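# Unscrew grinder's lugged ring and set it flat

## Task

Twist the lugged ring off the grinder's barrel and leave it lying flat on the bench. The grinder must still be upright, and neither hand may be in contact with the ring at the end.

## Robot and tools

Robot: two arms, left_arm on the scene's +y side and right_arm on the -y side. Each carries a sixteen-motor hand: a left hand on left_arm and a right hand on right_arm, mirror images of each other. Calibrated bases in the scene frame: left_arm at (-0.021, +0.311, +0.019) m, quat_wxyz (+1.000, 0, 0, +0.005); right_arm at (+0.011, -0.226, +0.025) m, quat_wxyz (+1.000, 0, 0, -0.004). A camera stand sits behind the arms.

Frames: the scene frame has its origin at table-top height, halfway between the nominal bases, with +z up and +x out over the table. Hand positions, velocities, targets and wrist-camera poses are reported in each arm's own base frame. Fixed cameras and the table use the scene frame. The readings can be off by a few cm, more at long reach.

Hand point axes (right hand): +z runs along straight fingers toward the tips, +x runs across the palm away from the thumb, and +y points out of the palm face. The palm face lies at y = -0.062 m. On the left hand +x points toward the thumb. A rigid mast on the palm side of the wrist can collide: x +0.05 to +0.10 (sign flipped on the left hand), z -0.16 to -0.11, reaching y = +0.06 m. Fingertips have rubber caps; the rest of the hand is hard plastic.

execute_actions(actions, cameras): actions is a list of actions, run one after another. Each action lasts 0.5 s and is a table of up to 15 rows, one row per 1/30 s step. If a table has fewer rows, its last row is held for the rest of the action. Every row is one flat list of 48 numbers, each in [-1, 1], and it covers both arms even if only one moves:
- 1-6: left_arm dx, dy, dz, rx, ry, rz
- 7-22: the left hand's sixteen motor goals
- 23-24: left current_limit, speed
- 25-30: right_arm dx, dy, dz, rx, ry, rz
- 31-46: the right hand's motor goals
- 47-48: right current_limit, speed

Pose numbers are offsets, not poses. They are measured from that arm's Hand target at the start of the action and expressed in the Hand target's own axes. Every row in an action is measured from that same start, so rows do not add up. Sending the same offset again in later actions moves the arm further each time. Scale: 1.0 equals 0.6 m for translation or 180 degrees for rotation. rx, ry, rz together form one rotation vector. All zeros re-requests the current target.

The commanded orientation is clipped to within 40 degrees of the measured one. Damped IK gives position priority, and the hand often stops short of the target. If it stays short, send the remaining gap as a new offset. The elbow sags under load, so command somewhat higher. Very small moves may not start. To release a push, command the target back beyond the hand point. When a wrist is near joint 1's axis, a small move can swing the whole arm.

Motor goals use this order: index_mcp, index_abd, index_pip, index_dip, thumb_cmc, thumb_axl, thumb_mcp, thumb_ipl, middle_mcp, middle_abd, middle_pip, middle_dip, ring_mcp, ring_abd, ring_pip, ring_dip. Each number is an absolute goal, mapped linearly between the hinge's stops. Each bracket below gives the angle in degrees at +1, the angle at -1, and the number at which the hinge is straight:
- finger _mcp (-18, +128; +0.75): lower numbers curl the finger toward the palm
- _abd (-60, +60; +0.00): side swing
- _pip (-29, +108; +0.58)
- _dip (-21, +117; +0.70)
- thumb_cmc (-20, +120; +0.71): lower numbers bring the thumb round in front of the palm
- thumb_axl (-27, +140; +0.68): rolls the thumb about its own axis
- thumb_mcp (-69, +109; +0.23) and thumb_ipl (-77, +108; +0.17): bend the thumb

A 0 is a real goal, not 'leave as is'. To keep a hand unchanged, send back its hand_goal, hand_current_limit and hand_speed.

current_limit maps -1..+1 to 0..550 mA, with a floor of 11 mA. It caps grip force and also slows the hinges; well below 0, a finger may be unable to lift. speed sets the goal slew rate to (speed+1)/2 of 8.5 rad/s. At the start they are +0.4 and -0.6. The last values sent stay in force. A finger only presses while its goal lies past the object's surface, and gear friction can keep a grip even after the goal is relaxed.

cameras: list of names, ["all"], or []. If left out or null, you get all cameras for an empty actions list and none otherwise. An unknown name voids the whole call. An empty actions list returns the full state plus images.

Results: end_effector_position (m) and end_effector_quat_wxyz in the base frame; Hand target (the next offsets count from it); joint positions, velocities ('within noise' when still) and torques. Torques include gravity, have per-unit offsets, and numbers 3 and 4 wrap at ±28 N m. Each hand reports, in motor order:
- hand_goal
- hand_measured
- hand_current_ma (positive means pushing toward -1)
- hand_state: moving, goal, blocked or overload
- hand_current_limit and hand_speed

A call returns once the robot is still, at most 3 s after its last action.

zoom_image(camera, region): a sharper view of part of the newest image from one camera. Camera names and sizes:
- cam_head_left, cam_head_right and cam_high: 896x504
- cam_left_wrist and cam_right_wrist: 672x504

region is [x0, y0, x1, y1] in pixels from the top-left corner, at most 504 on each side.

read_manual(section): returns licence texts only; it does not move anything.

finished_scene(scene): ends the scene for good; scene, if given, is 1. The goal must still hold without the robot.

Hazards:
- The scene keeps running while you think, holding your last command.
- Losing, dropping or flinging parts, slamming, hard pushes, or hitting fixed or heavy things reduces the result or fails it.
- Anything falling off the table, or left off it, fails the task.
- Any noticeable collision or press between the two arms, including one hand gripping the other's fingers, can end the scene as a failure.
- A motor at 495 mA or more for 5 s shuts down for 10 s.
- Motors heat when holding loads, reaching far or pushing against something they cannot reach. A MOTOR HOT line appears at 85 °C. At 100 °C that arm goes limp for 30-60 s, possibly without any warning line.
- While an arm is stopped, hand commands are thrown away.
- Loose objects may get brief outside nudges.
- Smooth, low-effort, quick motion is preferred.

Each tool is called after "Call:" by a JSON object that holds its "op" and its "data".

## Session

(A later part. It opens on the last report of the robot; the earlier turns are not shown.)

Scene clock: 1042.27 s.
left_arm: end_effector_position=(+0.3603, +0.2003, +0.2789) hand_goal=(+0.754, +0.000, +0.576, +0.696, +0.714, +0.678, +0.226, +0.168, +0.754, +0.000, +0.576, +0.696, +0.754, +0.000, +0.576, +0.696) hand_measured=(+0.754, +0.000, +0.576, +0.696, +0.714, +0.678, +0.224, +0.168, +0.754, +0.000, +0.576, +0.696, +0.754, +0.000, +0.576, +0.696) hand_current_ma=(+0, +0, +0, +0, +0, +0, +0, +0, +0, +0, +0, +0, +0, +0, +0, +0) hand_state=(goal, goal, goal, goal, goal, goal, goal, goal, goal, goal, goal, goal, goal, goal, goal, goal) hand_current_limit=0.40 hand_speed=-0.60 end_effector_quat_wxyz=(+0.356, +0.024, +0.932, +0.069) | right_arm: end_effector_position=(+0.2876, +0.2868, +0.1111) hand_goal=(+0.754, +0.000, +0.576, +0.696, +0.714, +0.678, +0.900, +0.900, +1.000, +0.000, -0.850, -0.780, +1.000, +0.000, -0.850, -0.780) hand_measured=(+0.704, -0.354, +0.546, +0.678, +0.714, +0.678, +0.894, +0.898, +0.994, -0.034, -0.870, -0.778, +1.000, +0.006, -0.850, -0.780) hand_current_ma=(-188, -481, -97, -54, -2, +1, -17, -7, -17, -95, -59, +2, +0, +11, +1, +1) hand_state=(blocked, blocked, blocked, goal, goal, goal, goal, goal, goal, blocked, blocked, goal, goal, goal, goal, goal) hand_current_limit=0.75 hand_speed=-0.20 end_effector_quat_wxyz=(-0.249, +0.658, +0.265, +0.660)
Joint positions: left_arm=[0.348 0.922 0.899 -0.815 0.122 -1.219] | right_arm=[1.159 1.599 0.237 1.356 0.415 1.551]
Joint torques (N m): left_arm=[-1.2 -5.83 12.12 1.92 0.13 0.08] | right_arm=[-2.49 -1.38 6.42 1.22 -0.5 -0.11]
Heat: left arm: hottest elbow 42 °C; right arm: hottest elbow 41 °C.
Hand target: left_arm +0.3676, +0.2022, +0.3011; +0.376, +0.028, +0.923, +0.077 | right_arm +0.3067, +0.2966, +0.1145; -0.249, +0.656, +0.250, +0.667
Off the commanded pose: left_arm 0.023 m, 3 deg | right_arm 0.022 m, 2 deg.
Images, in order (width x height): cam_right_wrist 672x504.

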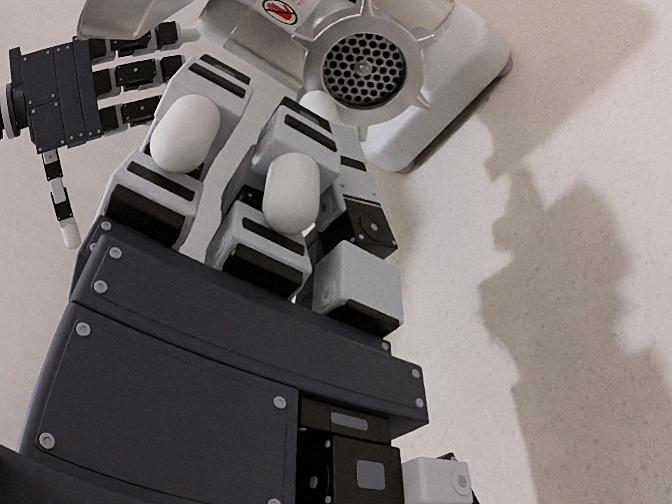

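Call:
{"op": "execute_actions", "data": {"actions": [[[0,0,0,0,0,0,0.754,0,0.576,0.696,0.714,0.678,0.226,0.168,0.754,0,0.576,0.696,0.754,0,0.576,0.696,0.4,-0.6,0,-0.065,0,0,0,0,0.754,0,0.576,0.696,0.714,0.678,0.9,0.9,1,0,-0.85,-0.78,1,0,-0.85,-0.78,0.75,-0.2]],[[0,0,0,0,0,0,0.754,0,0.576,0.696,0.714,0.678,0.226,0.168,0.754,0,0.576,0.696,0.754,0,0.576,0.696,0.4,-0.6,0.045,0,0.055,0,0,0,0.754,0,0.576,0.696,0.714,0.678,0.9,0.9,1,0,-0.85,-0.78,1,0,-0.85,-0.78,0.75,-0.2]]], "cameras": ["cam_right_wrist"]}}

Call:
{"op": "zoom_image", "data": {"camera": "cam_right_wrist", "region": [280, 0, 540, 220]}}

Scene clock: 1054.83 s.
left_arm: end_effector_position=(+0.3603, +0.2003, +0.2789) hand_goal=(+0.754, +0.000, +0.576, +0.696, +0.714, +0.678, +0.226, +0.168, +0.754, +0.000, +0.576, +0.696, +0.754, +0.000, +0.576, +0.696) hand_measured=(+0.754, +0.000, +0.576, +0.696, +0.714, +0.678, +0.224, +0.168, +0.754, +0.000, +0.576, +0.696, +0.754, +0.000, +0.576, +0.696) hand_current_ma=(+0, +0, +0, +0, +0, +0, +0, +0, +0, +0, +0, +0, +0, +0, +0, +0) hand_state=(goal, goal, goal, goal, goal, goal, goal, goal, goal, goal, goal, goal, goal, goal, goal, goal) hand_current_limit=0.40 hand_speed=-0.60 end_effector_quat_wxyz=(+0.356, +0.024, +0.932, +0.069) | right_arm: end_effector_position=(+0.2752, +0.3009, +0.1085) hand_goal=(+0.754, +0.000, +0.576, +0.696, +0.714, +0.678, +0.900, +0.900, +1.000, +0.000, -0.850, -0.780, +1.000, +0.000, -0.850, -0.780) hand_measured=(+0.662, -0.332, +0.516, +0.654, +0.714, +0.678, +0.894, +0.898, +0.978, -0.018, -0.870, -0.778, +1.000, +0.006, -0.850, -0.780) hand_current_ma=(-387, -481, -219, -145, -1, +1, -17, -7, -72, -46, -56, +2, +0, +11, +1, +1) hand_state=(blocked, blocked, blocked, blocked, goal, goal, goal, goal, blocked, goal, goal, goal, goal, goal, goal, goal) hand_current_limit=0.75 hand_speed=-0.20 end_effector_quat_wxyz=(-0.218, +0.678, +0.283, +0.642)
Joint positions: left_arm=[0.348 0.922 0.899 -0.815 0.122 -1.219] | right_arm=[1.232 1.546 0.277 1.177 0.509 1.548]
Joint torques (N m): left_arm=[-0.85 -6.18 12.12 1.8 0.12 0.06] | right_arm=[-1.9 -3.31 12.56 0.75 -1.12 -0.13]
Heat: left arm: hottest elbow 42 °C; right arm: hottest elbow 40 °C.
Hand target: left_arm +0.3676, +0.2022, +0.3011; +0.376, +0.028, +0.923, +0.077 | right_arm +0.3054, +0.3476, +0.1418; -0.249, +0.656, +0.250, +0.667
Off the commanded pose: left_arm 0.023 m, 3 deg | right_arm 0.065 m, 6 deg.
Images, in order (width x height): cam_right_wrist 672x504.

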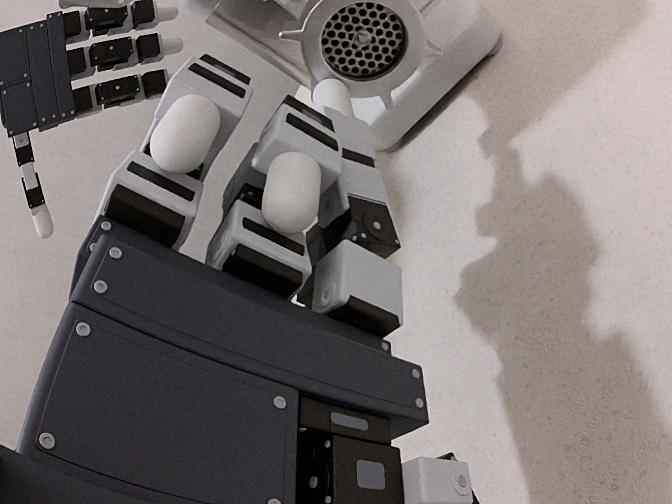

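Scaled by 1.938 from the camera's 672x504 image, which has a finer 960x720 frame.

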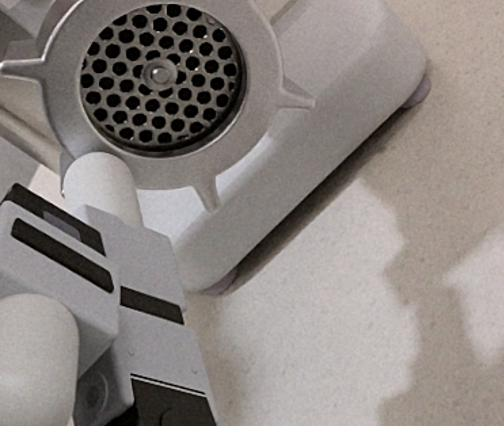

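Call:
{"op": "execute_actions", "data": {"actions": [[[0,0,0,0,0,0,0.754,0,0.576,0.696,0.714,0.678,0.226,0.168,0.754,0,0.576,0.696,0.754,0,0.576,0.696,0.4,-0.6,0,0,-0.1,0,0,0,0.754,0,0.576,0.696,0.714,0.678,0.9,0.9,1,0,-0.85,-0.78,1,0,-0.85,-0.78,0.75,-0.2]],[[0,0,0,0,0,0,0.754,0,0.576,0.696,0.714,0.678,0.226,0.168,0.754,0,0.576,0.696,0.754,0,0.576,0.696,0.4,-0.6,0,-0.02,-0.02,0,0,0,0.754,0,0.576,0.696,0.714,0.678,0.9,0.9,1,0,-0.85,-0.78,1,0,-0.85,-0.78,0.75,-0.2]]], "cameras": ["cam_right_wrist"]}}

Call:
{"op": "zoom_image", "data": {"camera": "cam_right_wrist", "region": [280, 0, 540, 220]}}

Scene clock: 1058.43 s.
left_arm: end_effector_position=(+0.3603, +0.2003, +0.2789) hand_goal=(+0.754, +0.000, +0.576, +0.696, +0.714, +0.678, +0.226, +0.168, +0.754, +0.000, +0.576, +0.696, +0.754, +0.000, +0.576, +0.696) hand_measured=(+0.754, +0.000, +0.576, +0.696, +0.714, +0.678, +0.224, +0.168, +0.754, +0.000, +0.576, +0.696, +0.754, +0.000, +0.576, +0.696) hand_current_ma=(+0, +0, +0, +0, +0, +0, +0, +0, +0, +0, +0, +0, +0, +0, +0, +0) hand_state=(goal, goal, goal, goal, goal, goal, goal, goal, goal, goal, goal, goal, goal, goal, goal, goal) hand_current_limit=0.40 hand_speed=-0.60 end_effector_quat_wxyz=(+0.356, +0.024, +0.932, +0.069) | right_arm: end_effector_position=(+0.2458, +0.3070, +0.1299) hand_goal=(+0.754, +0.000, +0.576, +0.696, +0.714, +0.678, +0.900, +0.900, +1.000, +0.000, -0.850, -0.780, +1.000, +0.000, -0.850, -0.780) hand_measured=(+0.752, +0.002, +0.574, +0.694, +0.714, +0.678, +0.894, +0.898, +0.998, -0.002, -0.852, -0.778, +1.000, +0.006, -0.850, -0.780) hand_current_ma=(-2, +2, -4, -6, -1, +0, -17, -7, -2, -3, -5, +2, +0, +11, +1, +1) hand_state=(goal, goal, goal, goal, goal, goal, goal, goal, goal, goal, goal, goal, goal, goal, goal, goal) hand_current_limit=0.75 hand_speed=-0.20 end_effector_quat_wxyz=(-0.236, +0.666, +0.261, +0.658)
Joint positions: left_arm=[0.348 0.922 0.899 -0.815 0.122 -1.219] | right_arm=[1.347 1.483 0.271 1.185 0.63 1.557]
Joint torques (N m): left_arm=[-0.44 -6.12 12.08 1.94 0.12 0.04] | right_arm=[0.85 -4.13 3.88 2.25 0.23 -0.12]
Heat: left arm: hottest elbow 42 °C; right arm: hottest elbow 41 °C.
Hand target: left_arm +0.3676, +0.2022, +0.3011; +0.376, +0.028, +0.923, +0.077 | right_arm +0.2434, +0.3091, +0.1407; -0.249, +0.656, +0.250, +0.667
Off the commanded pose: left_arm 0.023 m, 3 deg | right_arm 0.011 m, 2 deg.
Images, in order (width x height): cam_right_wrist 672x504.

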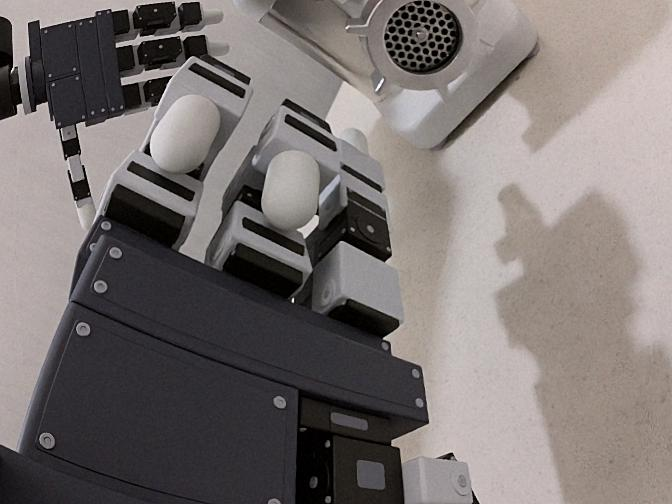

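Scaled by 1.938 from the camera's 672x504 image, which has a finer 960x720 frame.

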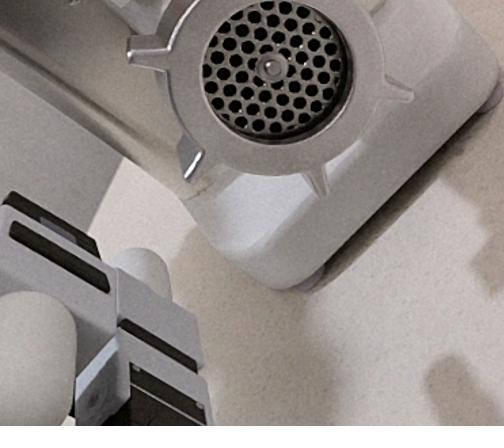

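Call:
{"op": "execute_actions", "data": {"actions": [[[0,0,0,0,0,0,0.754,0,0.576,0.696,0.714,0.678,0.226,0.168,0.754,0,0.576,0.696,0.754,0,0.576,0.696,0.4,-0.6,0.067,0.025,0.03,0,0,0,0.754,0,0.576,0.696,0.714,0.678,0.9,0.9,1,0,-0.85,-0.78,1,0,-0.85,-0.78,0.75,-0.2]],[[0,0,0,0,0,0,0.754,0,0.576,0.696,0.714,0.678,0.226,0.168,0.754,0,0.576,0.696,0.754,0,0.576,0.696,0.4,-0.6,0.004,0,0.06,0,0,0,0.754,0,0.576,0.696,0.714,0.678,0.9,0.9,1,0,-0.85,-0.78,1,0,-0.85,-0.78,0.75,-0.2]],[[0,0,0,0,0,0,0.754,0,0.576,0.696,0.714,0.678,0.226,0.168,0.754,0,0.576,0.696,0.754,0,0.576,0.696,0.4,-0.6,0.008,0,0.06,0,0,0,0.754,0,0.576,0.696,0.714,0.678,0.9,0.9,1,0,-0.85,-0.78,1,0,-0.85,-0.78,0.75,-0.2]]], "cameras": ["cam_right_wrist"]}}

Call:
{"op": "zoom_image", "data": {"camera": "cam_right_wrist", "region": [300, 0, 540, 220]}}

Scene clock: 1067.83 s.
left_arm: end_effector_position=(+0.3603, +0.2003, +0.2789) hand_goal=(+0.754, +0.000, +0.576, +0.696, +0.714, +0.678, +0.226, +0.168, +0.754, +0.000, +0.576, +0.696, +0.754, +0.000, +0.576, +0.696) hand_measured=(+0.754, +0.000, +0.576, +0.696, +0.714, +0.678, +0.224, +0.168, +0.754, +0.000, +0.576, +0.696, +0.754, +0.000, +0.576, +0.696) hand_current_ma=(+0, +0, +0, +0, +0, +0, +0, +0, +0, +0, +0, +0, +0, +0, +0, +0) hand_state=(goal, goal, goal, goal, goal, goal, goal, goal, goal, goal, goal, goal, goal, goal, goal, goal) hand_current_limit=0.40 hand_speed=-0.60 end_effector_quat_wxyz=(+0.356, +0.024, +0.932, +0.069) | right_arm: end_effector_position=(+0.3068, +0.3448, +0.1688) hand_goal=(+0.754, +0.000, +0.576, +0.696, +0.714, +0.678, +0.900, +0.900, +1.000, +0.000, -0.850, -0.780, +1.000, +0.000, -0.850, -0.780) hand_measured=(+0.754, +0.002, +0.574, +0.694, +0.714, +0.678, +0.894, +0.898, +1.000, -0.002, -0.852, -0.778, +1.000, +0.006, -0.850, -0.780) hand_current_ma=(+2, +4, -3, -5, -1, +0, -17, -7, +0, -2, -4, +2, +0, +11, +1, +1) hand_state=(goal, goal, goal, goal, goal, goal, goal, goal, goal, goal, goal, goal, goal, goal, goal, goal) hand_current_limit=0.75 hand_speed=-0.20 end_effector_quat_wxyz=(-0.241, +0.666, +0.268, +0.653)
Joint positions: left_arm=[0.348 0.922 0.899 -0.815 0.122 -1.219] | right_arm=[1.179 1.417 0.432 0.951 0.441 1.555]
Joint torques (N m): left_arm=[-0.21 -7.12 12.1 1.76 0.1 0.11] | right_arm=[-0.67 -3.55 9.31 1.26 -0.04 -0.09]
Heat: left arm: hottest elbow 42 °C; right arm: hottest elbow 40 °C.
Hand target: left_arm +0.3676, +0.2022, +0.3011; +0.376, +0.028, +0.923, +0.077 | right_arm +0.3202, +0.3570, +0.1894; -0.249, +0.656, +0.250, +0.667
Off the commanded pose: left_arm 0.023 m, 3 deg | right_arm 0.027 m, 3 deg.
Images, in order (width x height): cam_right_wrist 672x504.

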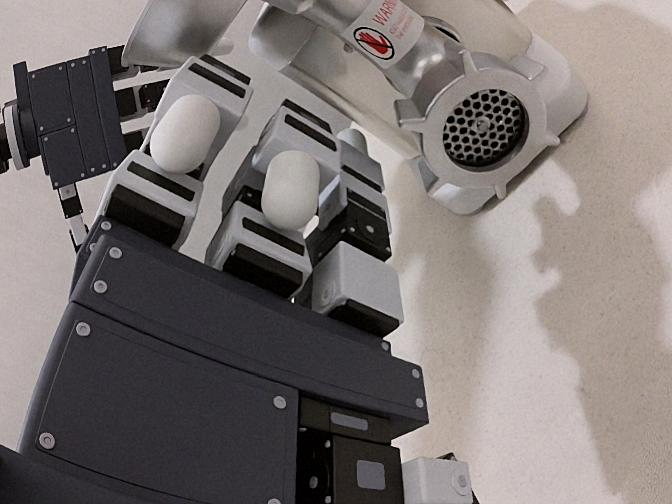

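Scaled by 2.100 from the camera's 672x504 image, which has a finer 960x720 frame.

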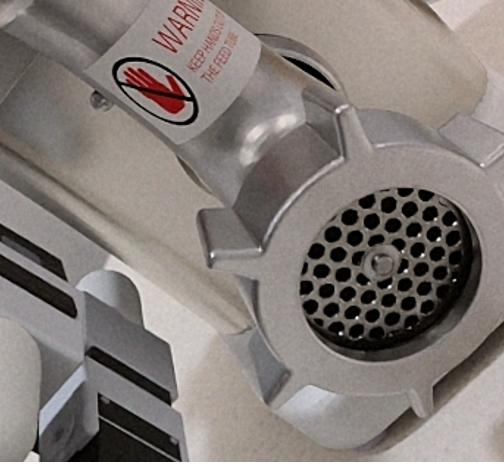

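Call:
{"op": "execute_actions", "data": {"actions": [[[0,0,0,0,0,0,0.754,0,0.576,0.696,0.714,0.678,0.226,0.168,0.754,0,0.576,0.696,0.754,0,0.576,0.696,0.4,-0.6,-0.05,0.03,0.008,0,0,0,0.754,0,0.576,0.696,0.714,0.678,0.9,0.9,1,0,-0.85,-0.78,1,0,-0.85,-0.78,0.75,-0.2]],[[0,0,0,0,0,0,0.754,0,0.576,0.696,0.714,0.678,0.226,0.168,0.754,0,0.576,0.696,0.754,0,0.576,0.696,0.4,-0.6,0,0.025,0,0,0,0,0.754,0,0.576,0.696,0.714,0.678,0.9,0.9,1,0,-0.85,-0.78,1,0,-0.85,-0.78,0.75,-0.2]]], "cameras": ["cam_right_wrist"]}}

Call:
{"op": "zoom_image", "data": {"camera": "cam_right_wrist", "region": [280, 0, 540, 240]}}

Scene clock: 1074.57 s.
left_arm: end_effector_position=(+0.3603, +0.2003, +0.2789) hand_goal=(+0.754, +0.000, +0.576, +0.696, +0.714, +0.678, +0.226, +0.168, +0.754, +0.000, +0.576, +0.696, +0.754, +0.000, +0.576, +0.696) hand_measured=(+0.754, +0.000, +0.576, +0.696, +0.714, +0.678, +0.224, +0.168, +0.754, +0.000, +0.576, +0.696, +0.754, +0.000, +0.576, +0.696) hand_current_ma=(+0, +0, +0, +0, +0, +0, +0, +0, +0, +0, +0, +0, +0, +0, +0, +0) hand_state=(goal, goal, goal, goal, goal, goal, goal, goal, goal, goal, goal, goal, goal, goal, goal, goal) hand_current_limit=0.40 hand_speed=-0.60 end_effector_quat_wxyz=(+0.356, +0.024, +0.932, +0.069) | right_arm: end_effector_position=(+0.3322, +0.3432, +0.1429) hand_goal=(+0.754, +0.000, +0.576, +0.696, +0.714, +0.678, +0.900, +0.900, +1.000, +0.000, -0.850, -0.780, +1.000, +0.000, -0.850, -0.780) hand_measured=(+0.768, +0.004, +0.576, +0.694, +0.714, +0.678, +0.894, +0.898, +1.000, -0.002, -0.852, -0.778, +1.000, +0.006, -0.850, -0.780) hand_current_ma=(+41, +5, +1, -5, -1, +0, -17, -7, +0, -2, -4, +2, +0, +11, +1, +1) hand_state=(goal, goal, goal, goal, goal, goal, goal, goal, goal, goal, goal, goal, goal, goal, goal, goal) hand_current_limit=0.75 hand_speed=-0.20 end_effector_quat_wxyz=(-0.249, +0.665, +0.277, +0.647)
Joint positions: left_arm=[0.348 0.922 0.899 -0.815 0.122 -1.219] | right_arm=[1.094 1.524 0.432 1.053 0.332 1.557]
Joint torques (N m): left_arm=[-0.97 -5.71 11.96 2.03 0.14 0] | right_arm=[-1.85 -5.25 5.75 2.45 0.38 -0.07]
Heat: left arm: hottest elbow 42 °C; right arm: hottest elbow 41 °C.
Hand target: left_arm +0.3676, +0.2022, +0.3011; +0.376, +0.028, +0.923, +0.077 | right_arm +0.3460, +0.3355, +0.1597; -0.249, +0.656, +0.250, +0.667
Off the commanded pose: left_arm 0.023 m, 3 deg | right_arm 0.023 m, 4 deg.
Images, in order (width x height): cam_right_wrist 672x504.

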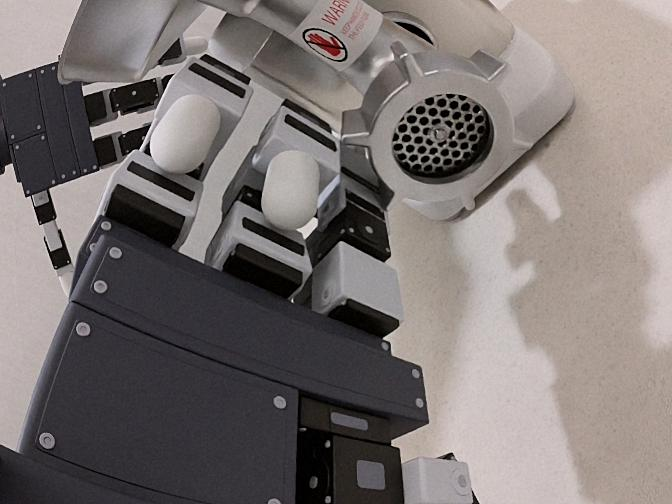

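Scaled by 1.938 from the camera's 672x504 image, which has a finer 960x720 frame.

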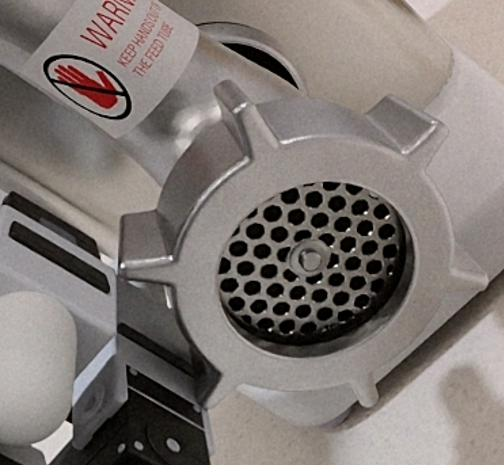

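Call:
{"op": "execute_actions", "data": {"actions": [[[0,0,0,0,0,0,0.754,0,0.576,0.696,0.714,0.678,0.226,0.168,0.754,0,0.576,0.696,0.754,0,0.576,0.696,0.4,-0.6,0,0.025,-0.005,0,0,0,0.754,0,0.576,0.696,0.714,0.678,0.9,0.9,1,0,-0.85,-0.78,1,0,-0.85,-0.78,0.75,-0.2]],[[0,0,0,0,0,0,0.754,0,0.576,0.696,0.714,0.678,0.226,0.168,0.754,0,0.576,0.696,0.754,0,0.576,0.696,0.4,-0.6,-0.05,0,0,0,0,0,0.754,0,0.576,0.696,0.714,0.678,0.9,0.9,1,0,-0.85,-0.78,1,0,-0.85,-0.78,0.75,-0.2]]], "cameras": ["cam_right_wrist"]}}

Call:
{"op": "zoom_image", "data": {"camera": "cam_right_wrist", "region": [280, 0, 540, 240]}}

Scene clock: 1080.53 s.
left_arm: end_effector_position=(+0.3603, +0.2003, +0.2789) hand_goal=(+0.754, +0.000, +0.576, +0.696, +0.714, +0.678, +0.226, +0.168, +0.754, +0.000, +0.576, +0.696, +0.754, +0.000, +0.576, +0.696) hand_measured=(+0.754, +0.000, +0.576, +0.696, +0.714, +0.678, +0.224, +0.168, +0.754, +0.000, +0.576, +0.696, +0.754, +0.000, +0.576, +0.696) hand_current_ma=(+0, +0, +0, +0, +0, +0, +0, +0, +0, +0, +0, +0, +0, +0, +0, +0) hand_state=(goal, goal, goal, goal, goal, goal, goal, goal, goal, goal, goal, goal, goal, goal, goal, goal) hand_current_limit=0.40 hand_speed=-0.60 end_effector_quat_wxyz=(+0.356, +0.024, +0.932, +0.069) | right_arm: end_effector_position=(+0.3427, +0.3366, +0.1321) hand_goal=(+0.754, +0.000, +0.576, +0.696, +0.714, +0.678, +0.900, +0.900, +1.000, +0.000, -0.850, -0.780, +1.000, +0.000, -0.850, -0.780) hand_measured=(+0.770, +0.004, +0.578, +0.694, +0.714, +0.678, +0.894, +0.898, +1.000, -0.004, -0.850, -0.778, +1.000, +0.006, -0.850, -0.780) hand_current_ma=(+46, +7, +3, -5, -1, +0, -17, -7, +0, -8, -1, +2, -2, +11, +1, +1) hand_state=(goal, goal, goal, goal, goal, goal, goal, goal, goal, goal, goal, goal, goal, goal, goal, goal) hand_current_limit=0.75 hand_speed=-0.20 end_effector_quat_wxyz=(-0.266, +0.652, +0.263, +0.660)
Joint positions: left_arm=[0.348 0.922 0.899 -0.815 0.122 -1.219] | right_arm=[1.053 1.607 0.416 1.203 0.286 1.566]
Joint torques (N m): left_arm=[-0.56 -6.07 11.95 1.87 0.1 0.05] | right_arm=[-1.73 -4.01 3.88 1.98 0.57 -0.16]
Heat: left arm: hottest elbow 42 °C; right arm: hottest elbow 41 °C.
Hand target: left_arm +0.3676, +0.2022, +0.3011; +0.376, +0.028, +0.923, +0.077 | right_arm +0.3541, +0.3224, +0.1298; -0.249, +0.656, +0.250, +0.667
Off the commanded pose: left_arm 0.023 m, 3 deg | right_arm 0.018 m, 3 deg.
Images, in order (width x height): cam_right_wrist 672x504.

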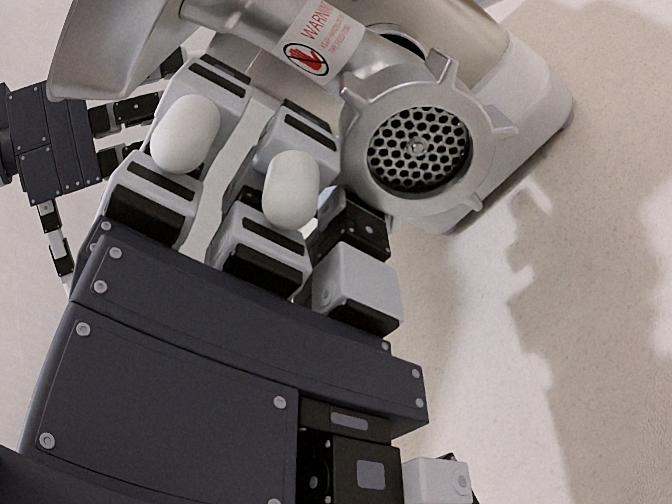

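Scaled by 1.938 from the camera's 672x504 image, which has a finer 960x720 frame.

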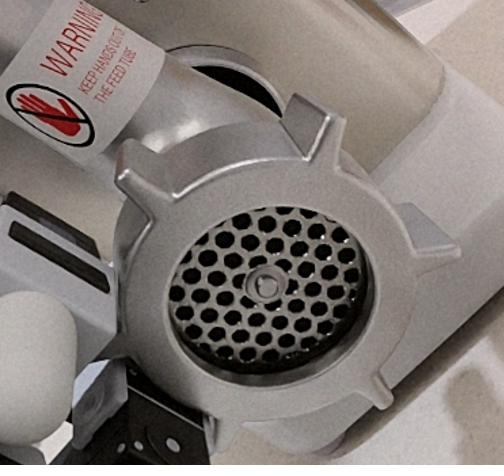

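Call:
{"op": "execute_actions", "data": {"actions": [[[0,0,0,0,0,0,0.754,0,0.576,0.696,0.714,0.678,0.226,0.168,0.754,0,0.576,0.696,0.754,0,0.576,0.696,0.4,-0.6,-0.042,0.005,-0.045,0,0,0,0.754,0,0.576,0.696,0.714,0.678,0.9,0.9,1,0,-0.85,-0.78,1,0,-0.85,-0.78,0.75,-0.2]],[[0,0,0,0,0,0,0.754,0,0.576,0.696,0.714,0.678,0.226,0.168,0.754,0,0.576,0.696,0.754,0,0.576,0.696,0.4,-0.6,-0.03,0.03,0,0,0,0,0.754,0,0.576,0.696,0.714,0.678,0.9,0.9,1,0,-0.85,-0.78,1,0,-0.85,-0.78,0.75,-0.2]],[[0,0,0,0,0,0,0.754,0,0.576,0.696,0.714,0.678,0.226,0.168,0.754,0,0.576,0.696,0.754,0,0.576,0.696,0.4,-0.6,-0.008,0.042,0,0,0,0,0.754,0,0.576,0.696,0.714,0.678,0.9,0.9,1,0,-0.85,-0.78,1,0,-0.85,-0.78,0.75,-0.2]]], "cameras": ["cam_right_wrist"]}}

Call:
{"op": "zoom_image", "data": {"camera": "cam_right_wrist", "region": [180, 0, 480, 260]}}

Scene clock: 1089.63 s.
left_arm: end_effector_position=(+0.3603, +0.2003, +0.2789) hand_goal=(+0.754, +0.000, +0.576, +0.696, +0.714, +0.678, +0.226, +0.168, +0.754, +0.000, +0.576, +0.696, +0.754, +0.000, +0.576, +0.696) hand_measured=(+0.754, +0.000, +0.576, +0.696, +0.714, +0.678, +0.224, +0.168, +0.754, +0.000, +0.576, +0.696, +0.754, +0.000, +0.576, +0.696) hand_current_ma=(+0, +0, +0, +0, +0, +0, +0, +0, +0, +0, +0, +0, +0, +0, +0, +0) hand_state=(goal, goal, goal, goal, goal, goal, goal, goal, goal, goal, goal, goal, goal, goal, goal, goal) hand_current_limit=0.40 hand_speed=-0.60 end_effector_quat_wxyz=(+0.356, +0.024, +0.932, +0.069) | right_arm: end_effector_position=(+0.3401, +0.3170, +0.1168) hand_goal=(+0.754, +0.000, +0.576, +0.696, +0.714, +0.678, +0.900, +0.900, +1.000, +0.000, -0.850, -0.780, +1.000, +0.000, -0.850, -0.780) hand_measured=(+0.794, +0.000, +0.586, +0.694, +0.714, +0.678, +0.894, +0.898, +1.000, -0.038, -0.820, -0.778, +1.000, +0.006, -0.850, -0.780) hand_current_ma=(+145, +1, +23, -5, -1, +0, -17, -7, +1, -107, +97, +2, -1, +11, +1, +1) hand_state=(blocked, goal, goal, goal, goal, goal, goal, goal, goal, blocked, blocked, goal, goal, goal, goal, goal) hand_current_limit=0.75 hand_speed=-0.20 end_effector_quat_wxyz=(-0.311, +0.608, +0.271, +0.678)
Joint positions: left_arm=[0.348 0.922 0.899 -0.815 0.122 -1.219] | right_arm=[0.985 1.759 0.338 1.536 0.136 1.566]
Joint torques (N m): left_arm=[-1.55 -5.83 12.08 2 0.11 0.05] | right_arm=[-5.25 -1.96 0.43 0.55 2.09 -0.11]
Heat: left arm: hottest elbow 42 °C; right arm: hottest elbow 40 °C.
Hand target: left_arm +0.3676, +0.2022, +0.3011; +0.376, +0.028, +0.923, +0.077 | right_arm +0.3650, +0.2701, +0.0817; -0.249, +0.656, +0.250, +0.667
Off the commanded pose: left_arm 0.023 m, 3 deg | right_arm 0.064 m, 9 deg.
Images, in order (width x height): cam_right_wrist 672x504.

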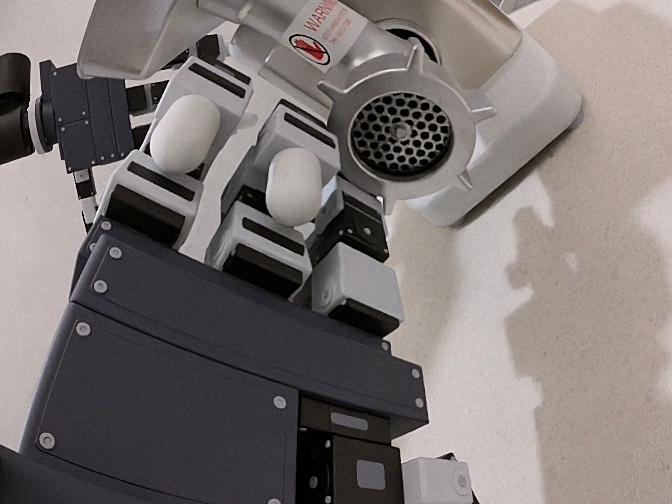

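Scaled by 1.680 from the camera's 672x504 image, which has a finer 960x720 frame.

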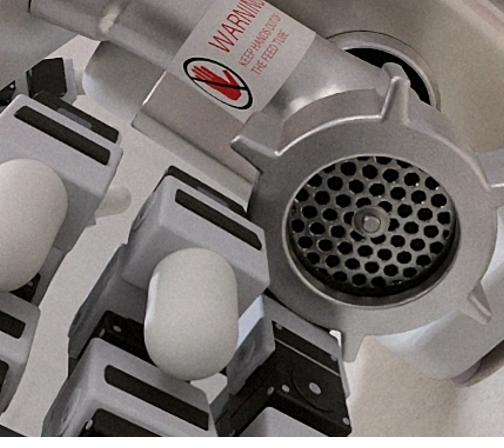

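Call:
{"op": "execute_actions", "data": {"actions": [[[0,0,0,0,0,0,0.754,0,0.576,0.696,0.714,0.678,0.226,0.168,0.754,0,0.576,0.696,0.754,0,0.576,0.696,0.4,-0.6,0,-0.05,-0.05,0,0,0,0.754,0,0.576,0.696,0.714,0.678,0.9,0.9,1,0,-0.85,-0.78,1,0,-0.85,-0.78,0.75,-0.2]],[[0,0,0,0,0,0,0.754,0,0.576,0.696,0.714,0.678,0.226,0.168,0.754,0,0.576,0.696,0.754,0,0.576,0.696,0.4,-0.6,0,0,-0.02,0,0,0,0.754,0,0.576,0.696,0.714,0.678,0.9,0.9,1,0,-0.85,-0.78,1,0,-0.85,-0.78,0.75,-0.2]]], "cameras": ["cam_right_wrist"]}}

Call:
{"op": "zoom_image", "data": {"camera": "cam_right_wrist", "region": [180, 0, 480, 260]}}

Scene clock: 1092.73 s.
left_arm: end_effector_position=(+0.3603, +0.2003, +0.2789) hand_goal=(+0.754, +0.000, +0.576, +0.696, +0.714, +0.678, +0.226, +0.168, +0.754, +0.000, +0.576, +0.696, +0.754, +0.000, +0.576, +0.696) hand_measured=(+0.754, +0.000, +0.576, +0.696, +0.714, +0.678, +0.224, +0.168, +0.754, +0.000, +0.576, +0.696, +0.754, +0.000, +0.576, +0.696) hand_current_ma=(+0, +0, +0, +0, +0, +0, +0, +0, +0, +0, +0, +0, +0, +0, +0, +0) hand_state=(goal, goal, goal, goal, goal, goal, goal, goal, goal, goal, goal, goal, goal, goal, goal, goal) hand_current_limit=0.40 hand_speed=-0.60 end_effector_quat_wxyz=(+0.356, +0.024, +0.932, +0.069) | right_arm: end_effector_position=(+0.3145, +0.2633, +0.0708) hand_goal=(+0.754, +0.000, +0.576, +0.696, +0.714, +0.678, +0.900, +0.900, +1.000, +0.000, -0.850, -0.780, +1.000, +0.000, -0.850, -0.780) hand_measured=(+0.756, +0.006, +0.578, +0.698, +0.714, +0.678, +0.894, +0.898, +1.000, -0.002, -0.848, -0.778, +1.000, +0.006, -0.850, -0.780) hand_current_ma=(+6, +10, +5, +6, -1, +0, -17, -7, +0, -3, +5, +2, -1, +10, +1, +1) hand_state=(goal, goal, goal, goal, goal, goal, goal, goal, goal, goal, goal, goal, goal, goal, goal, goal) hand_current_limit=0.75 hand_speed=-0.20 end_effector_quat_wxyz=(-0.241, +0.669, +0.257, +0.654)
Joint positions: left_arm=[0.348 0.922 0.899 -0.815 0.122 -1.219] | right_arm=[1.031 1.814 0.232 1.551 0.311 1.566]
Joint torques (N m): left_arm=[-0.21 -5.25 12.1 2.14 0.1 0.08] | right_arm=[0.73 -4.78 1.33 2.55 0.21 -0.12]
Heat: left arm: hottest elbow 42 °C; right arm: hottest elbow 39 °C.
Hand target: left_arm +0.3676, +0.2022, +0.3011; +0.376, +0.028, +0.923, +0.077 | right_arm +0.3137, +0.2649, +0.0809; -0.249, +0.656, +0.250, +0.667
Off the commanded pose: left_arm 0.023 m, 3 deg | right_arm 0.010 m, 3 deg.
joint sent to its limit (right arm) — joint 4 (wrist pitch), upper limit. The joint targets are off in position, not in orientation.
Images, in order (width x height): cam_right_wrist 672x504.

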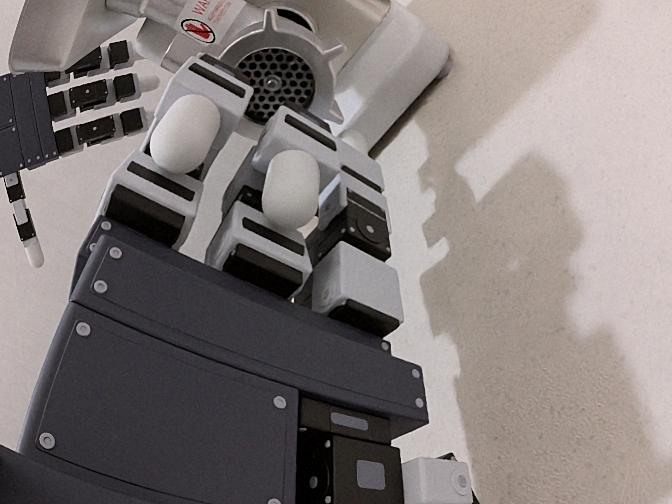

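Scaled by 1.680 from the camera's 672x504 image, which has a finer 960x720 frame.

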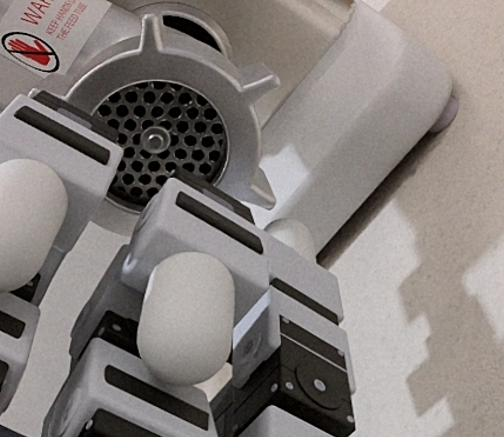

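Call:
{"op": "execute_actions", "data": {"actions": [[[0,0,0,0,0,0,0.754,0,0.576,0.696,0.714,0.678,0.226,0.168,0.754,0,0.576,0.696,0.754,0,0.576,0.696,0.4,-0.6,0,0,-0.075,0,0,0,0.754,0,0.576,0.696,0.714,0.678,0.9,0.9,1,0,-0.85,-0.78,1,0,-0.85,-0.78,0.75,-0.2]],[[0,0,0,0,0,0,0.754,0,0.576,0.696,0.714,0.678,0.226,0.168,0.754,0,0.576,0.696,0.754,0,0.576,0.696,0.4,-0.6,0.08,-0.065,0,0,0,0,0.754,0,0.576,0.696,0.714,0.678,0.9,0.9,1,0,0,0,1,0,0,0,0.75,-0.2]],[[0,0,0,0,0,0,0.754,0,0.576,0.696,0.714,0.678,0.226,0.168,0.754,0,0.576,0.696,0.754,0,0.576,0.696,0.4,-0.6,0.08,-0.06,0,0,0,0,0.754,0,0.576,0.696,0.714,0.678,0.9,0.9,0.754,0,0.576,0.696,0.754,0,0.576,0.696,0.75,-0.2]]], "cameras": ["cam_right_wrist"]}}

Call:
{"op": "zoom_image", "data": {"camera": "cam_right_wrist", "region": [300, 0, 540, 200]}}

Scene clock: 1106.47 s.
left_arm: end_effector_position=(+0.3603, +0.2003, +0.2789) hand_goal=(+0.754, +0.000, +0.576, +0.696, +0.714, +0.678, +0.226, +0.168, +0.754, +0.000, +0.576, +0.696, +0.754, +0.000, +0.576, +0.696) hand_measured=(+0.754, +0.000, +0.576, +0.696, +0.714, +0.678, +0.224, +0.168, +0.754, +0.000, +0.576, +0.696, +0.754, +0.000, +0.576, +0.696) hand_current_ma=(+0, +0, +0, +0, +0, +0, +0, +0, +0, +0, +0, +0, +0, +0, +0, +0) hand_state=(goal, goal, goal, goal, goal, goal, goal, goal, goal, goal, goal, goal, goal, goal, goal, goal) hand_current_limit=0.40 hand_speed=-0.60 end_effector_quat_wxyz=(+0.356, +0.024, +0.932, +0.069) | right_arm: end_effector_position=(+0.2284, +0.2732, +0.1543) hand_goal=(+0.754, +0.000, +0.576, +0.696, +0.714, +0.678, +0.900, +0.900, +0.754, +0.000, +0.576, +0.696, +0.754, +0.000, +0.576, +0.696) hand_measured=(+0.754, +0.006, +0.578, +0.698, +0.714, +0.678, +0.894, +0.898, +0.756, +0.002, +0.574, +0.694, +0.756, +0.006, +0.574, +0.694) hand_current_ma=(+0, +10, +2, +5, -1, +0, -17, -7, +6, +3, -4, -5, +6, +10, -5, -6) hand_state=(goal, goal, goal, goal, goal, goal, goal, goal, goal, goal, goal, goal, goal, goal, goal, goal) hand_current_limit=0.75 hand_speed=-0.20 end_effector_quat_wxyz=(-0.226, +0.665, +0.271, +0.658)
Joint positions: left_arm=[0.348 0.922 0.899 -0.815 0.122 -1.219] | right_arm=[1.39 1.234 0.194 0.999 0.673 1.54]
Joint torques (N m): left_arm=[-0.5 -6.12 12.11 1.7 0.12 0.06] | right_arm=[0.91 -2.2 8.58 1.18 0.25 -0.02]
Heat: left arm: hottest elbow 42 °C; right arm: hottest elbow 38 °C.
Hand target: left_arm +0.3676, +0.2022, +0.3011; +0.376, +0.028, +0.923, +0.077 | right_arm +0.2289, +0.2911, +0.1758; -0.249, +0.656, +0.250, +0.667
Off the commanded pose: left_arm 0.023 m, 3 deg | right_arm 0.028 m, 4 deg.
Images, in order (width x height): cam_right_wrist 672x504.

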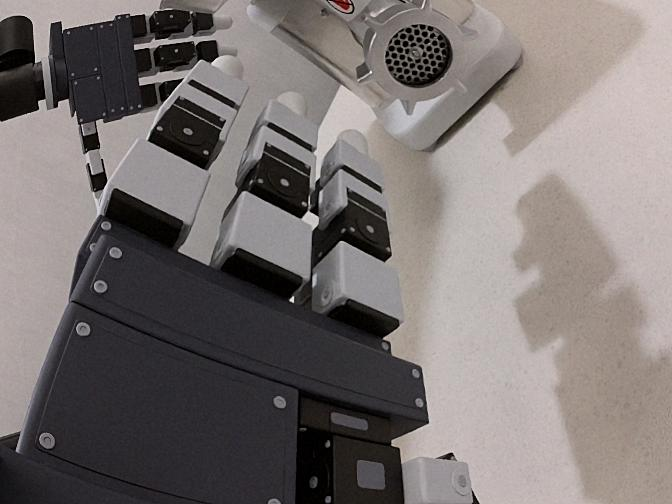

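Scaled by 2.100 from the camera's 672x504 image, which has a finer 960x720 frame.

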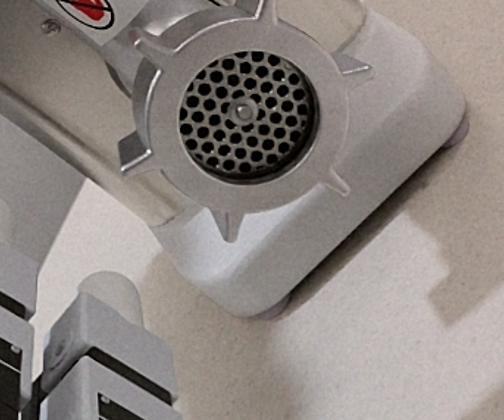

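Call:
{"op": "execute_actions", "data": {"actions": [[[0,0,0,0,0,0,0.754,0,0.576,0.696,0.714,0.678,0.226,0.168,0.754,0,0.576,0.696,0.754,0,0.576,0.696,0.4,-0.6,0.01,-0.005,0.115,0,0,0,0.754,0,0.576,0.696,0.714,0.678,0.9,0.9,0.754,0,0.576,0.696,0.754,0,0.576,0.696,0.75,-0.2]],[[0,0,0,0,0,0,0.754,0,0.576,0.696,0.714,0.678,0.226,0.168,0.754,0,0.576,0.696,0.754,0,0.576,0.696,0.4,-0.6,0.01,0,0.115,0,0,0,0.754,0,0.576,0.696,0.714,0.678,0.9,0.9,0.754,0,0.576,0.696,0.754,0,0.576,0.696,0.75,-0.2]]], "cameras": ["cam_right_wrist"]}}

Call:
{"op": "zoom_image", "data": {"camera": "cam_right_wrist", "region": [280, 0, 560, 230]}}

Scene clock: 1117.57 s.
left_arm: end_effector_position=(+0.3603, +0.2003, +0.2789) hand_goal=(+0.754, +0.000, +0.576, +0.696, +0.714, +0.678, +0.226, +0.168, +0.754, +0.000, +0.576, +0.696, +0.754, +0.000, +0.576, +0.696) hand_measured=(+0.754, +0.000, +0.576, +0.696, +0.714, +0.678, +0.224, +0.168, +0.754, +0.000, +0.576, +0.696, +0.754, +0.000, +0.576, +0.696) hand_current_ma=(+0, +0, +0, +0, +0, +0, +0, +0, +0, +0, +0, +0, +0, +0, +0, +0) hand_state=(goal, goal, goal, goal, goal, goal, goal, goal, goal, goal, goal, goal, goal, goal, goal, goal) hand_current_limit=0.40 hand_speed=-0.60 end_effector_quat_wxyz=(+0.356, +0.024, +0.932, +0.069) | right_arm: end_effector_position=(+0.3192, +0.3694, +0.1683) hand_goal=(+0.754, +0.000, +0.576, +0.696, +0.714, +0.678, +0.900, +0.900, +0.754, +0.000, +0.576, +0.696, +0.754, +0.000, +0.576, +0.696) hand_measured=(+0.754, +0.006, +0.578, +0.698, +0.714, +0.678, +0.894, +0.898, +0.754, +0.002, +0.574, +0.694, +0.758, +0.006, +0.578, +0.694) hand_current_ma=(+1, +10, +2, +5, -1, +0, -17, -7, +2, +3, -3, -5, +7, +13, +2, -3) hand_state=(goal, goal, goal, goal, goal, goal, goal, goal, goal, goal, goal, goal, goal, goal, goal, goal) hand_current_limit=0.75 hand_speed=-0.20 end_effector_quat_wxyz=(-0.234, +0.666, +0.271, +0.654)
Joint positions: left_arm=[0.348 0.922 0.899 -0.815 0.122 -1.219] | right_arm=[1.176 1.487 0.507 0.942 0.444 1.545]
Joint torques (N m): left_arm=[-0.5 -5.77 12.11 1.7 0.09 0.01] | right_arm=[-0.73 -4.66 9.51 1.31 -0.03 0.03]
Heat: left arm: hottest elbow 42 °C; right arm: hottest elbow 39 °C.
Hand target: left_arm +0.3676, +0.2022, +0.3011; +0.376, +0.028, +0.923, +0.077 | right_arm +0.3305, +0.3844, +0.1897; -0.249, +0.656, +0.250, +0.667
Off the commanded pose: left_arm 0.023 m, 3 deg | right_arm 0.028 m, 4 deg.
Images, in order (width x height): cam_right_wrist 672x504.

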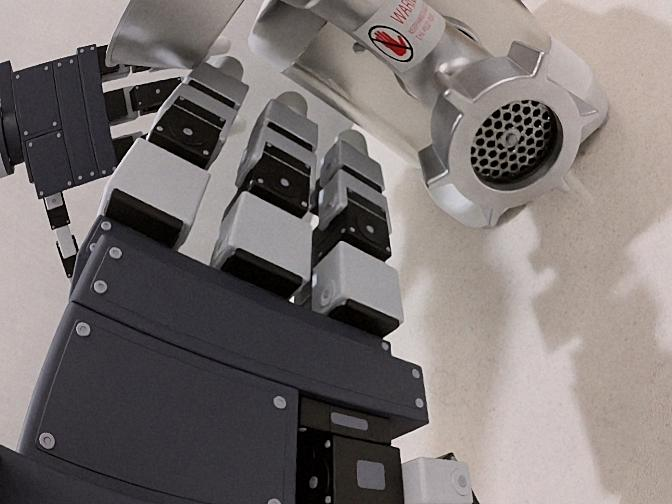

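Scaled by 1.800 from the camera's 672x504 image, which has a finer 960x720 frame.

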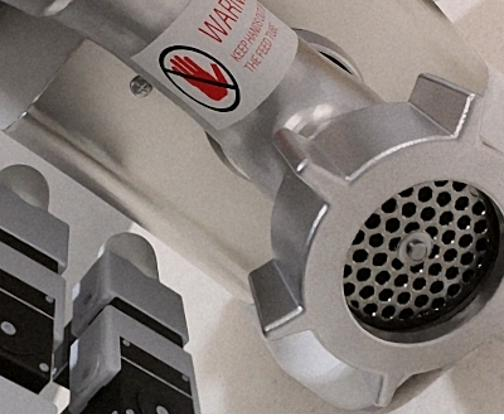

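Call:
{"op": "execute_actions", "data": {"actions": [[[0,0,0,0,0,0,0.754,0,0.576,0.696,0.714,0.678,0.226,0.168,0.754,0,0.576,0.696,0.754,0,0.576,0.696,0.4,-0.6,-0.01,0.09,0,0,0,0,0.754,0,0.576,0.696,0.714,0.678,0.9,0.9,0.754,0,0.576,0.696,0.754,0,0.576,0.696,0.75,-0.2]],[[0,0,0,0,0,0,0.754,0,0.576,0.696,0.714,0.678,0.226,0.168,0.754,0,0.576,0.696,0.754,0,0.576,0.696,0.4,-0.6,-0.07,0,0,0,0,0,0.754,0,0.576,0.696,0.714,0.678,0.9,0.9,0.754,0,0.576,0.696,0.754,0,0.576,0.696,0.75,-0.2]]], "cameras": ["cam_right_wrist"]}}

Call:
{"op": "zoom_image", "data": {"camera": "cam_right_wrist", "region": [280, 0, 560, 230]}}

Scene clock: 1121.97 s.
left_arm: end_effector_position=(+0.3603, +0.2003, +0.2789) hand_goal=(+0.754, +0.000, +0.576, +0.696, +0.714, +0.678, +0.226, +0.168, +0.754, +0.000, +0.576, +0.696, +0.754, +0.000, +0.576, +0.696) hand_measured=(+0.754, +0.000, +0.576, +0.696, +0.714, +0.678, +0.224, +0.168, +0.754, +0.000, +0.576, +0.696, +0.754, +0.000, +0.576, +0.696) hand_current_ma=(+0, +0, +0, +0, +0, +0, +0, +0, +0, +0, +0, +0, +0, +0, +0, +0) hand_state=(goal, goal, goal, goal, goal, goal, goal, goal, goal, goal, goal, goal, goal, goal, goal, goal) hand_current_limit=0.40 hand_speed=-0.60 end_effector_quat_wxyz=(+0.356, +0.024, +0.932, +0.069) | right_arm: end_effector_position=(+0.3569, +0.3513, +0.1332) hand_goal=(+0.754, +0.000, +0.576, +0.696, +0.714, +0.678, +0.900, +0.900, +0.754, +0.000, +0.576, +0.696, +0.754, +0.000, +0.576, +0.696) hand_measured=(+0.772, +0.004, +0.576, +0.698, +0.714, +0.678, +0.894, +0.898, +0.754, +0.002, +0.574, +0.694, +0.756, +0.002, +0.578, +0.694) hand_current_ma=(+57, +9, +1, +5, -1, +0, -17, -7, -1, +4, -2, -5, +4, +4, +6, -2) hand_state=(goal, goal, goal, goal, goal, goal, goal, goal, goal, goal, goal, goal, goal, goal, goal, goal) hand_current_limit=0.75 hand_speed=-0.20 end_effector_quat_wxyz=(-0.249, +0.662, +0.270, +0.653)
Joint positions: left_arm=[0.348 0.922 0.899 -0.815 0.122 -1.219] | right_arm=[1.045 1.615 0.481 1.109 0.294 1.554]
Joint torques (N m): left_arm=[-0.32 -6.42 12.03 1.81 0.11 0.03] | right_arm=[-1.38 -5.36 4.85 2.63 0.26 -0.02]
Heat: left arm: hottest elbow 42 °C; right arm: hottest elbow 39 °C.
Hand target: left_arm +0.3676, +0.2022, +0.3011; +0.376, +0.028, +0.923, +0.077 | right_arm +0.3668, +0.3440, +0.1421; -0.249, +0.656, +0.250, +0.667
Off the commanded pose: left_arm 0.023 m, 3 deg | right_arm 0.015 m, 3 deg.
Images, in order (width x height): cam_right_wrist 672x504.

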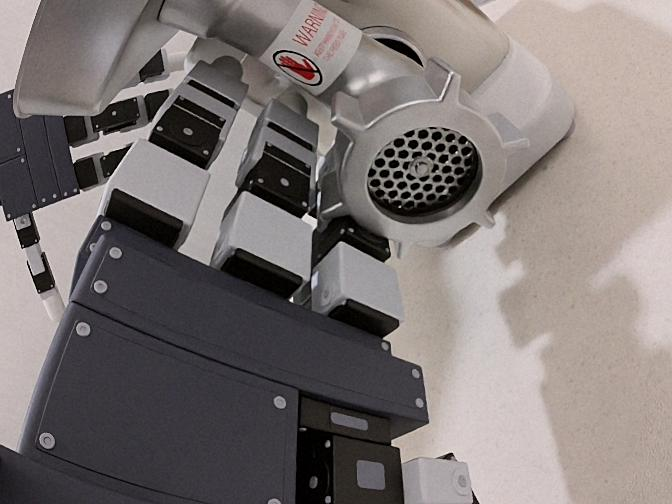

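Scaled by 1.800 from the camera's 672x504 image, which has a finer 960x720 frame.

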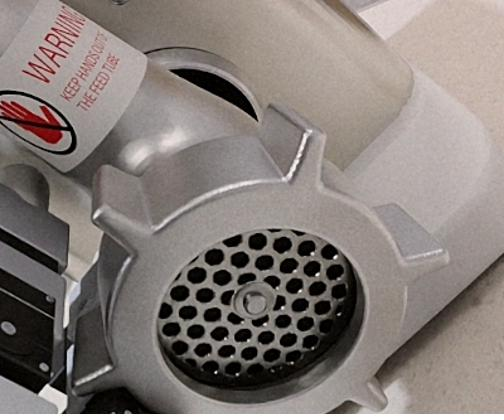

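Call:
{"op": "execute_actions", "data": {"actions": [[[0,0,0,0,0,0,0.754,0,0.576,0.696,0.714,0.678,0.226,0.168,0.754,0,0.576,0.696,0.754,0,0.576,0.696,0.4,-0.6,-0.06,0.005,-0.035,0,0,0,0.754,0,0.576,0.696,0.714,0.678,0.9,0.9,0.754,0,0.576,0.696,0.754,0,0.576,0.696,0.75,-0.2]],[[0,0,0,0,0,0,0.754,0,0.576,0.696,0.714,0.678,0.226,0.168,0.754,0,0.576,0.696,0.754,0,0.576,0.696,0.4,-0.6,-0.06,0.005,0,0,0,0,0.754,0,0.576,0.696,0.714,0.678,0.9,0.9,0.754,0,0.576,0.696,0.754,0,0.576,0.696,0.75,-0.2]]], "cameras": ["cam_right_wrist"]}}

Call:
{"op": "zoom_image", "data": {"camera": "cam_right_wrist", "region": [150, 0, 500, 250]}}

Scene clock: 1126.47 s.
left_arm: end_effector_position=(+0.3603, +0.2003, +0.2789) hand_goal=(+0.754, +0.000, +0.576, +0.696, +0.714, +0.678, +0.226, +0.168, +0.754, +0.000, +0.576, +0.696, +0.754, +0.000, +0.576, +0.696) hand_measured=(+0.754, +0.000, +0.576, +0.696, +0.714, +0.678, +0.224, +0.168, +0.754, +0.000, +0.576, +0.696, +0.754, +0.000, +0.576, +0.696) hand_current_ma=(+0, +0, +0, +0, +0, +0, +0, +0, +0, +0, +0, +0, +0, +0, +0, +0) hand_state=(goal, goal, goal, goal, goal, goal, goal, goal, goal, goal, goal, goal, goal, goal, goal, goal) hand_current_limit=0.40 hand_speed=-0.60 end_effector_quat_wxyz=(+0.356, +0.024, +0.932, +0.069) | right_arm: end_effector_position=(+0.3463, +0.3353, +0.0603) hand_goal=(+0.754, +0.000, +0.576, +0.696, +0.714, +0.678, +0.900, +0.900, +0.754, +0.000, +0.576, +0.696, +0.754, +0.000, +0.576, +0.696) hand_measured=(+0.756, +0.004, +0.576, +0.698, +0.714, +0.678, +0.894, +0.898, +0.768, +0.006, +0.578, +0.694, +0.776, +0.002, +0.582, +0.694) hand_current_ma=(+6, +7, +1, +5, -1, +0, -17, -7, +42, +10, +5, -5, +70, +2, +12, -2) hand_state=(goal, goal, goal, goal, goal, goal, goal, goal, goal, goal, goal, goal, blocked, goal, goal, goal) hand_current_limit=0.75 hand_speed=-0.20 end_effector_quat_wxyz=(-0.252, +0.663, +0.272, +0.651)
Joint positions: left_arm=[0.348 0.922 0.899 -0.815 0.122 -1.219] | right_arm=[1.045 1.895 0.432 1.436 0.286 1.559]
Joint torques (N m): left_arm=[-0.44 -6.01 11.97 1.95 0.12 0.03] | right_arm=[-1.2 -6.18 2.41 2.74 0.57 -0.07]
Heat: left arm: hottest elbow 42 °C; right arm: hottest elbow 39 °C.
Hand target: left_arm +0.3676, +0.2022, +0.3011; +0.376, +0.028, +0.923, +0.077 | right_arm +0.3561, +0.3260, +0.0698; -0.249, +0.656, +0.250, +0.667
Off the commanded pose: left_arm 0.023 m, 3 deg | right_arm 0.017 m, 3 deg.
Images, in order (width x height): cam_right_wrist 672x504.

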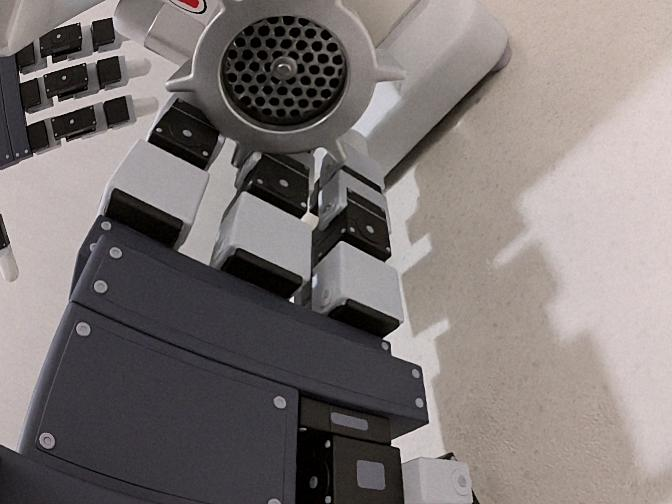

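Scaled by 1.440 from the camera's 672x504 image, which has a finer 960x720 frame.

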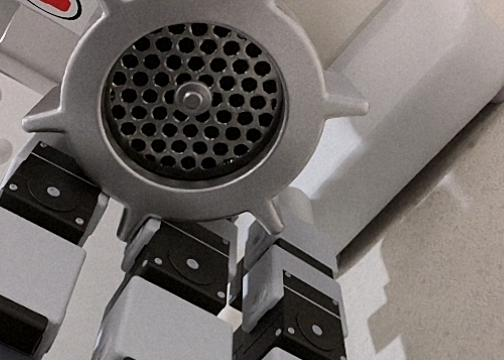

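Call:
{"op": "execute_actions", "data": {"actions": [[[0,0,0,0,0,0,0.754,0,0.576,0.696,0.714,0.678,0.226,0.168,0.754,0,0.576,0.696,0.754,0,0.576,0.696,0.4,-0.6,0.01,-0.1,0,0,0,0,0.754,0,0.576,0.696,0.714,0.678,0.9,0.9,0.754,0,0.576,0.696,0.754,0,0.576,0.696,0.75,-0.2]],[[0,0,0,0,0,0,0.754,0,0.576,0.696,0.714,0.678,0.226,0.168,0.754,0,0.576,0.696,0.754,0,0.576,0.696,0.4,-0.6,0.095,0,0,0,0,0,0.754,0,0.576,0.696,0.714,0.678,0.9,0.9,0.754,0,0.576,0.696,0.754,0,0.576,0.696,0.75,-0.2]],[[0,0,0,0,0,0,0.754,0,0.576,0.696,0.714,0.678,0.226,0.168,0.754,0,0.576,0.696,0.754,0,0.576,0.696,0.4,-0.6,0.09,0,0,0,0,0,0.754,0,0.576,0.696,0.714,0.678,0.9,0.9,0.754,0,0.576,0.696,0.754,0,0.576,0.696,0.75,-0.2]],[[0,0,0,0,0,0,0.754,0,0.576,0.696,0.714,0.678,0.226,0.168,0.754,0,0.576,0.696,0.754,0,0.576,0.696,0.4,-0.6,0,0.1,0,0,0,0,0.754,0,0.576,0.696,0.714,0.678,0.9,0.9,0.754,0,0.576,0.696,0.754,0,0.576,0.696,0.75,-0.2]]], "cameras": ["cam_right_wrist"]}}

Call:
{"op": "zoom_image", "data": {"camera": "cam_right_wrist", "region": [280, 0, 560, 230]}}

Scene clock: 1133.80 s.
left_arm: end_effector_position=(+0.3603, +0.2003, +0.2789) hand_goal=(+0.754, +0.000, +0.576, +0.696, +0.714, +0.678, +0.226, +0.168, +0.754, +0.000, +0.576, +0.696, +0.754, +0.000, +0.576, +0.696) hand_measured=(+0.754, +0.000, +0.576, +0.696, +0.714, +0.678, +0.224, +0.168, +0.754, +0.000, +0.576, +0.696, +0.754, +0.000, +0.576, +0.696) hand_current_ma=(+0, +0, +0, +0, +0, +0, +0, +0, +0, +0, +0, +0, +0, +0, +0, +0) hand_state=(goal, goal, goal, goal, goal, goal, goal, goal, goal, goal, goal, goal, goal, goal, goal, goal) hand_current_limit=0.40 hand_speed=-0.60 end_effector_quat_wxyz=(+0.356, +0.024, +0.932, +0.069) | right_arm: end_effector_position=(+0.3329, +0.3497, +0.1705) hand_goal=(+0.754, +0.000, +0.576, +0.696, +0.714, +0.678, +0.900, +0.900, +0.754, +0.000, +0.576, +0.696, +0.754, +0.000, +0.576, +0.696) hand_measured=(+0.756, +0.004, +0.576, +0.698, +0.714, +0.678, +0.894, +0.898, +0.756, +0.006, +0.578, +0.694, +0.828, +0.024, +0.610, +0.696) hand_current_ma=(+3, +7, +1, +5, -1, +1, -17, -7, +3, +11, +3, -4, +299, +64, +112, -2) hand_state=(goal, goal, goal, goal, goal, goal, goal, goal, goal, goal, goal, goal, blocked, blocked, blocked, goal) hand_current_limit=0.75 hand_speed=-0.20 end_effector_quat_wxyz=(-0.263, +0.654, +0.291, +0.647)
Joint positions: left_arm=[0.348 0.922 0.899 -0.815 0.122 -1.219] | right_arm=[1.084 1.432 0.447 0.959 0.279 1.545]
Joint torques (N m): left_arm=[-0.09 -5.66 12.11 1.83 0.1 0.09] | right_arm=[-3.37 -6.36 5.76 1.65 1.23 -0.02]
Heat: left arm: hottest elbow 42 °C; right arm: hottest elbow 38 °C.
Hand target: left_arm +0.3676, +0.2022, +0.3011; +0.376, +0.028, +0.923, +0.077 | right_arm +0.3543, +0.3255, +0.1868; -0.249, +0.656, +0.250, +0.667
Off the commanded pose: left_arm 0.023 m, 3 deg | right_arm 0.036 m, 6 deg.
Images, in order (width x height): cam_right_wrist 672x504.

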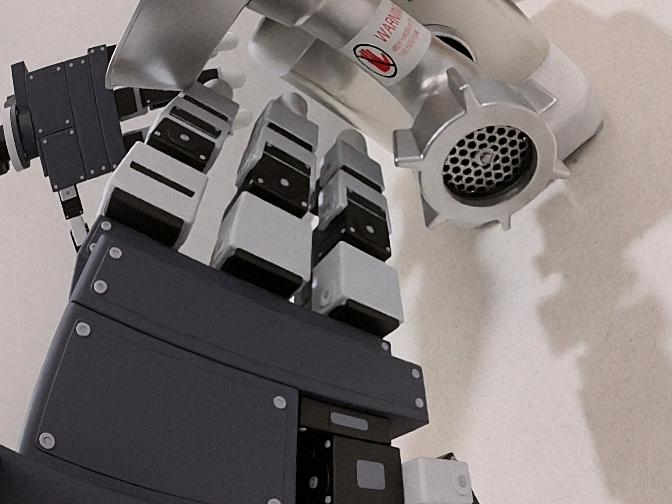

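Scaled by 1.800 from the camera's 672x504 image, which has a finer 960x720 frame.

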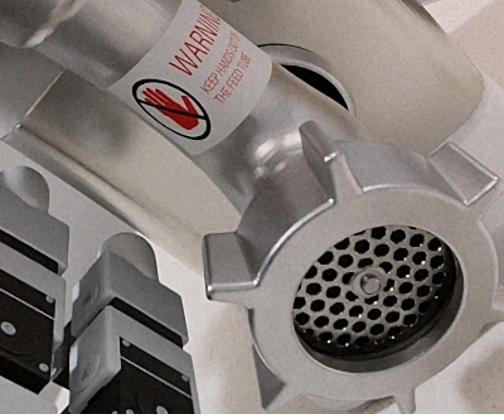

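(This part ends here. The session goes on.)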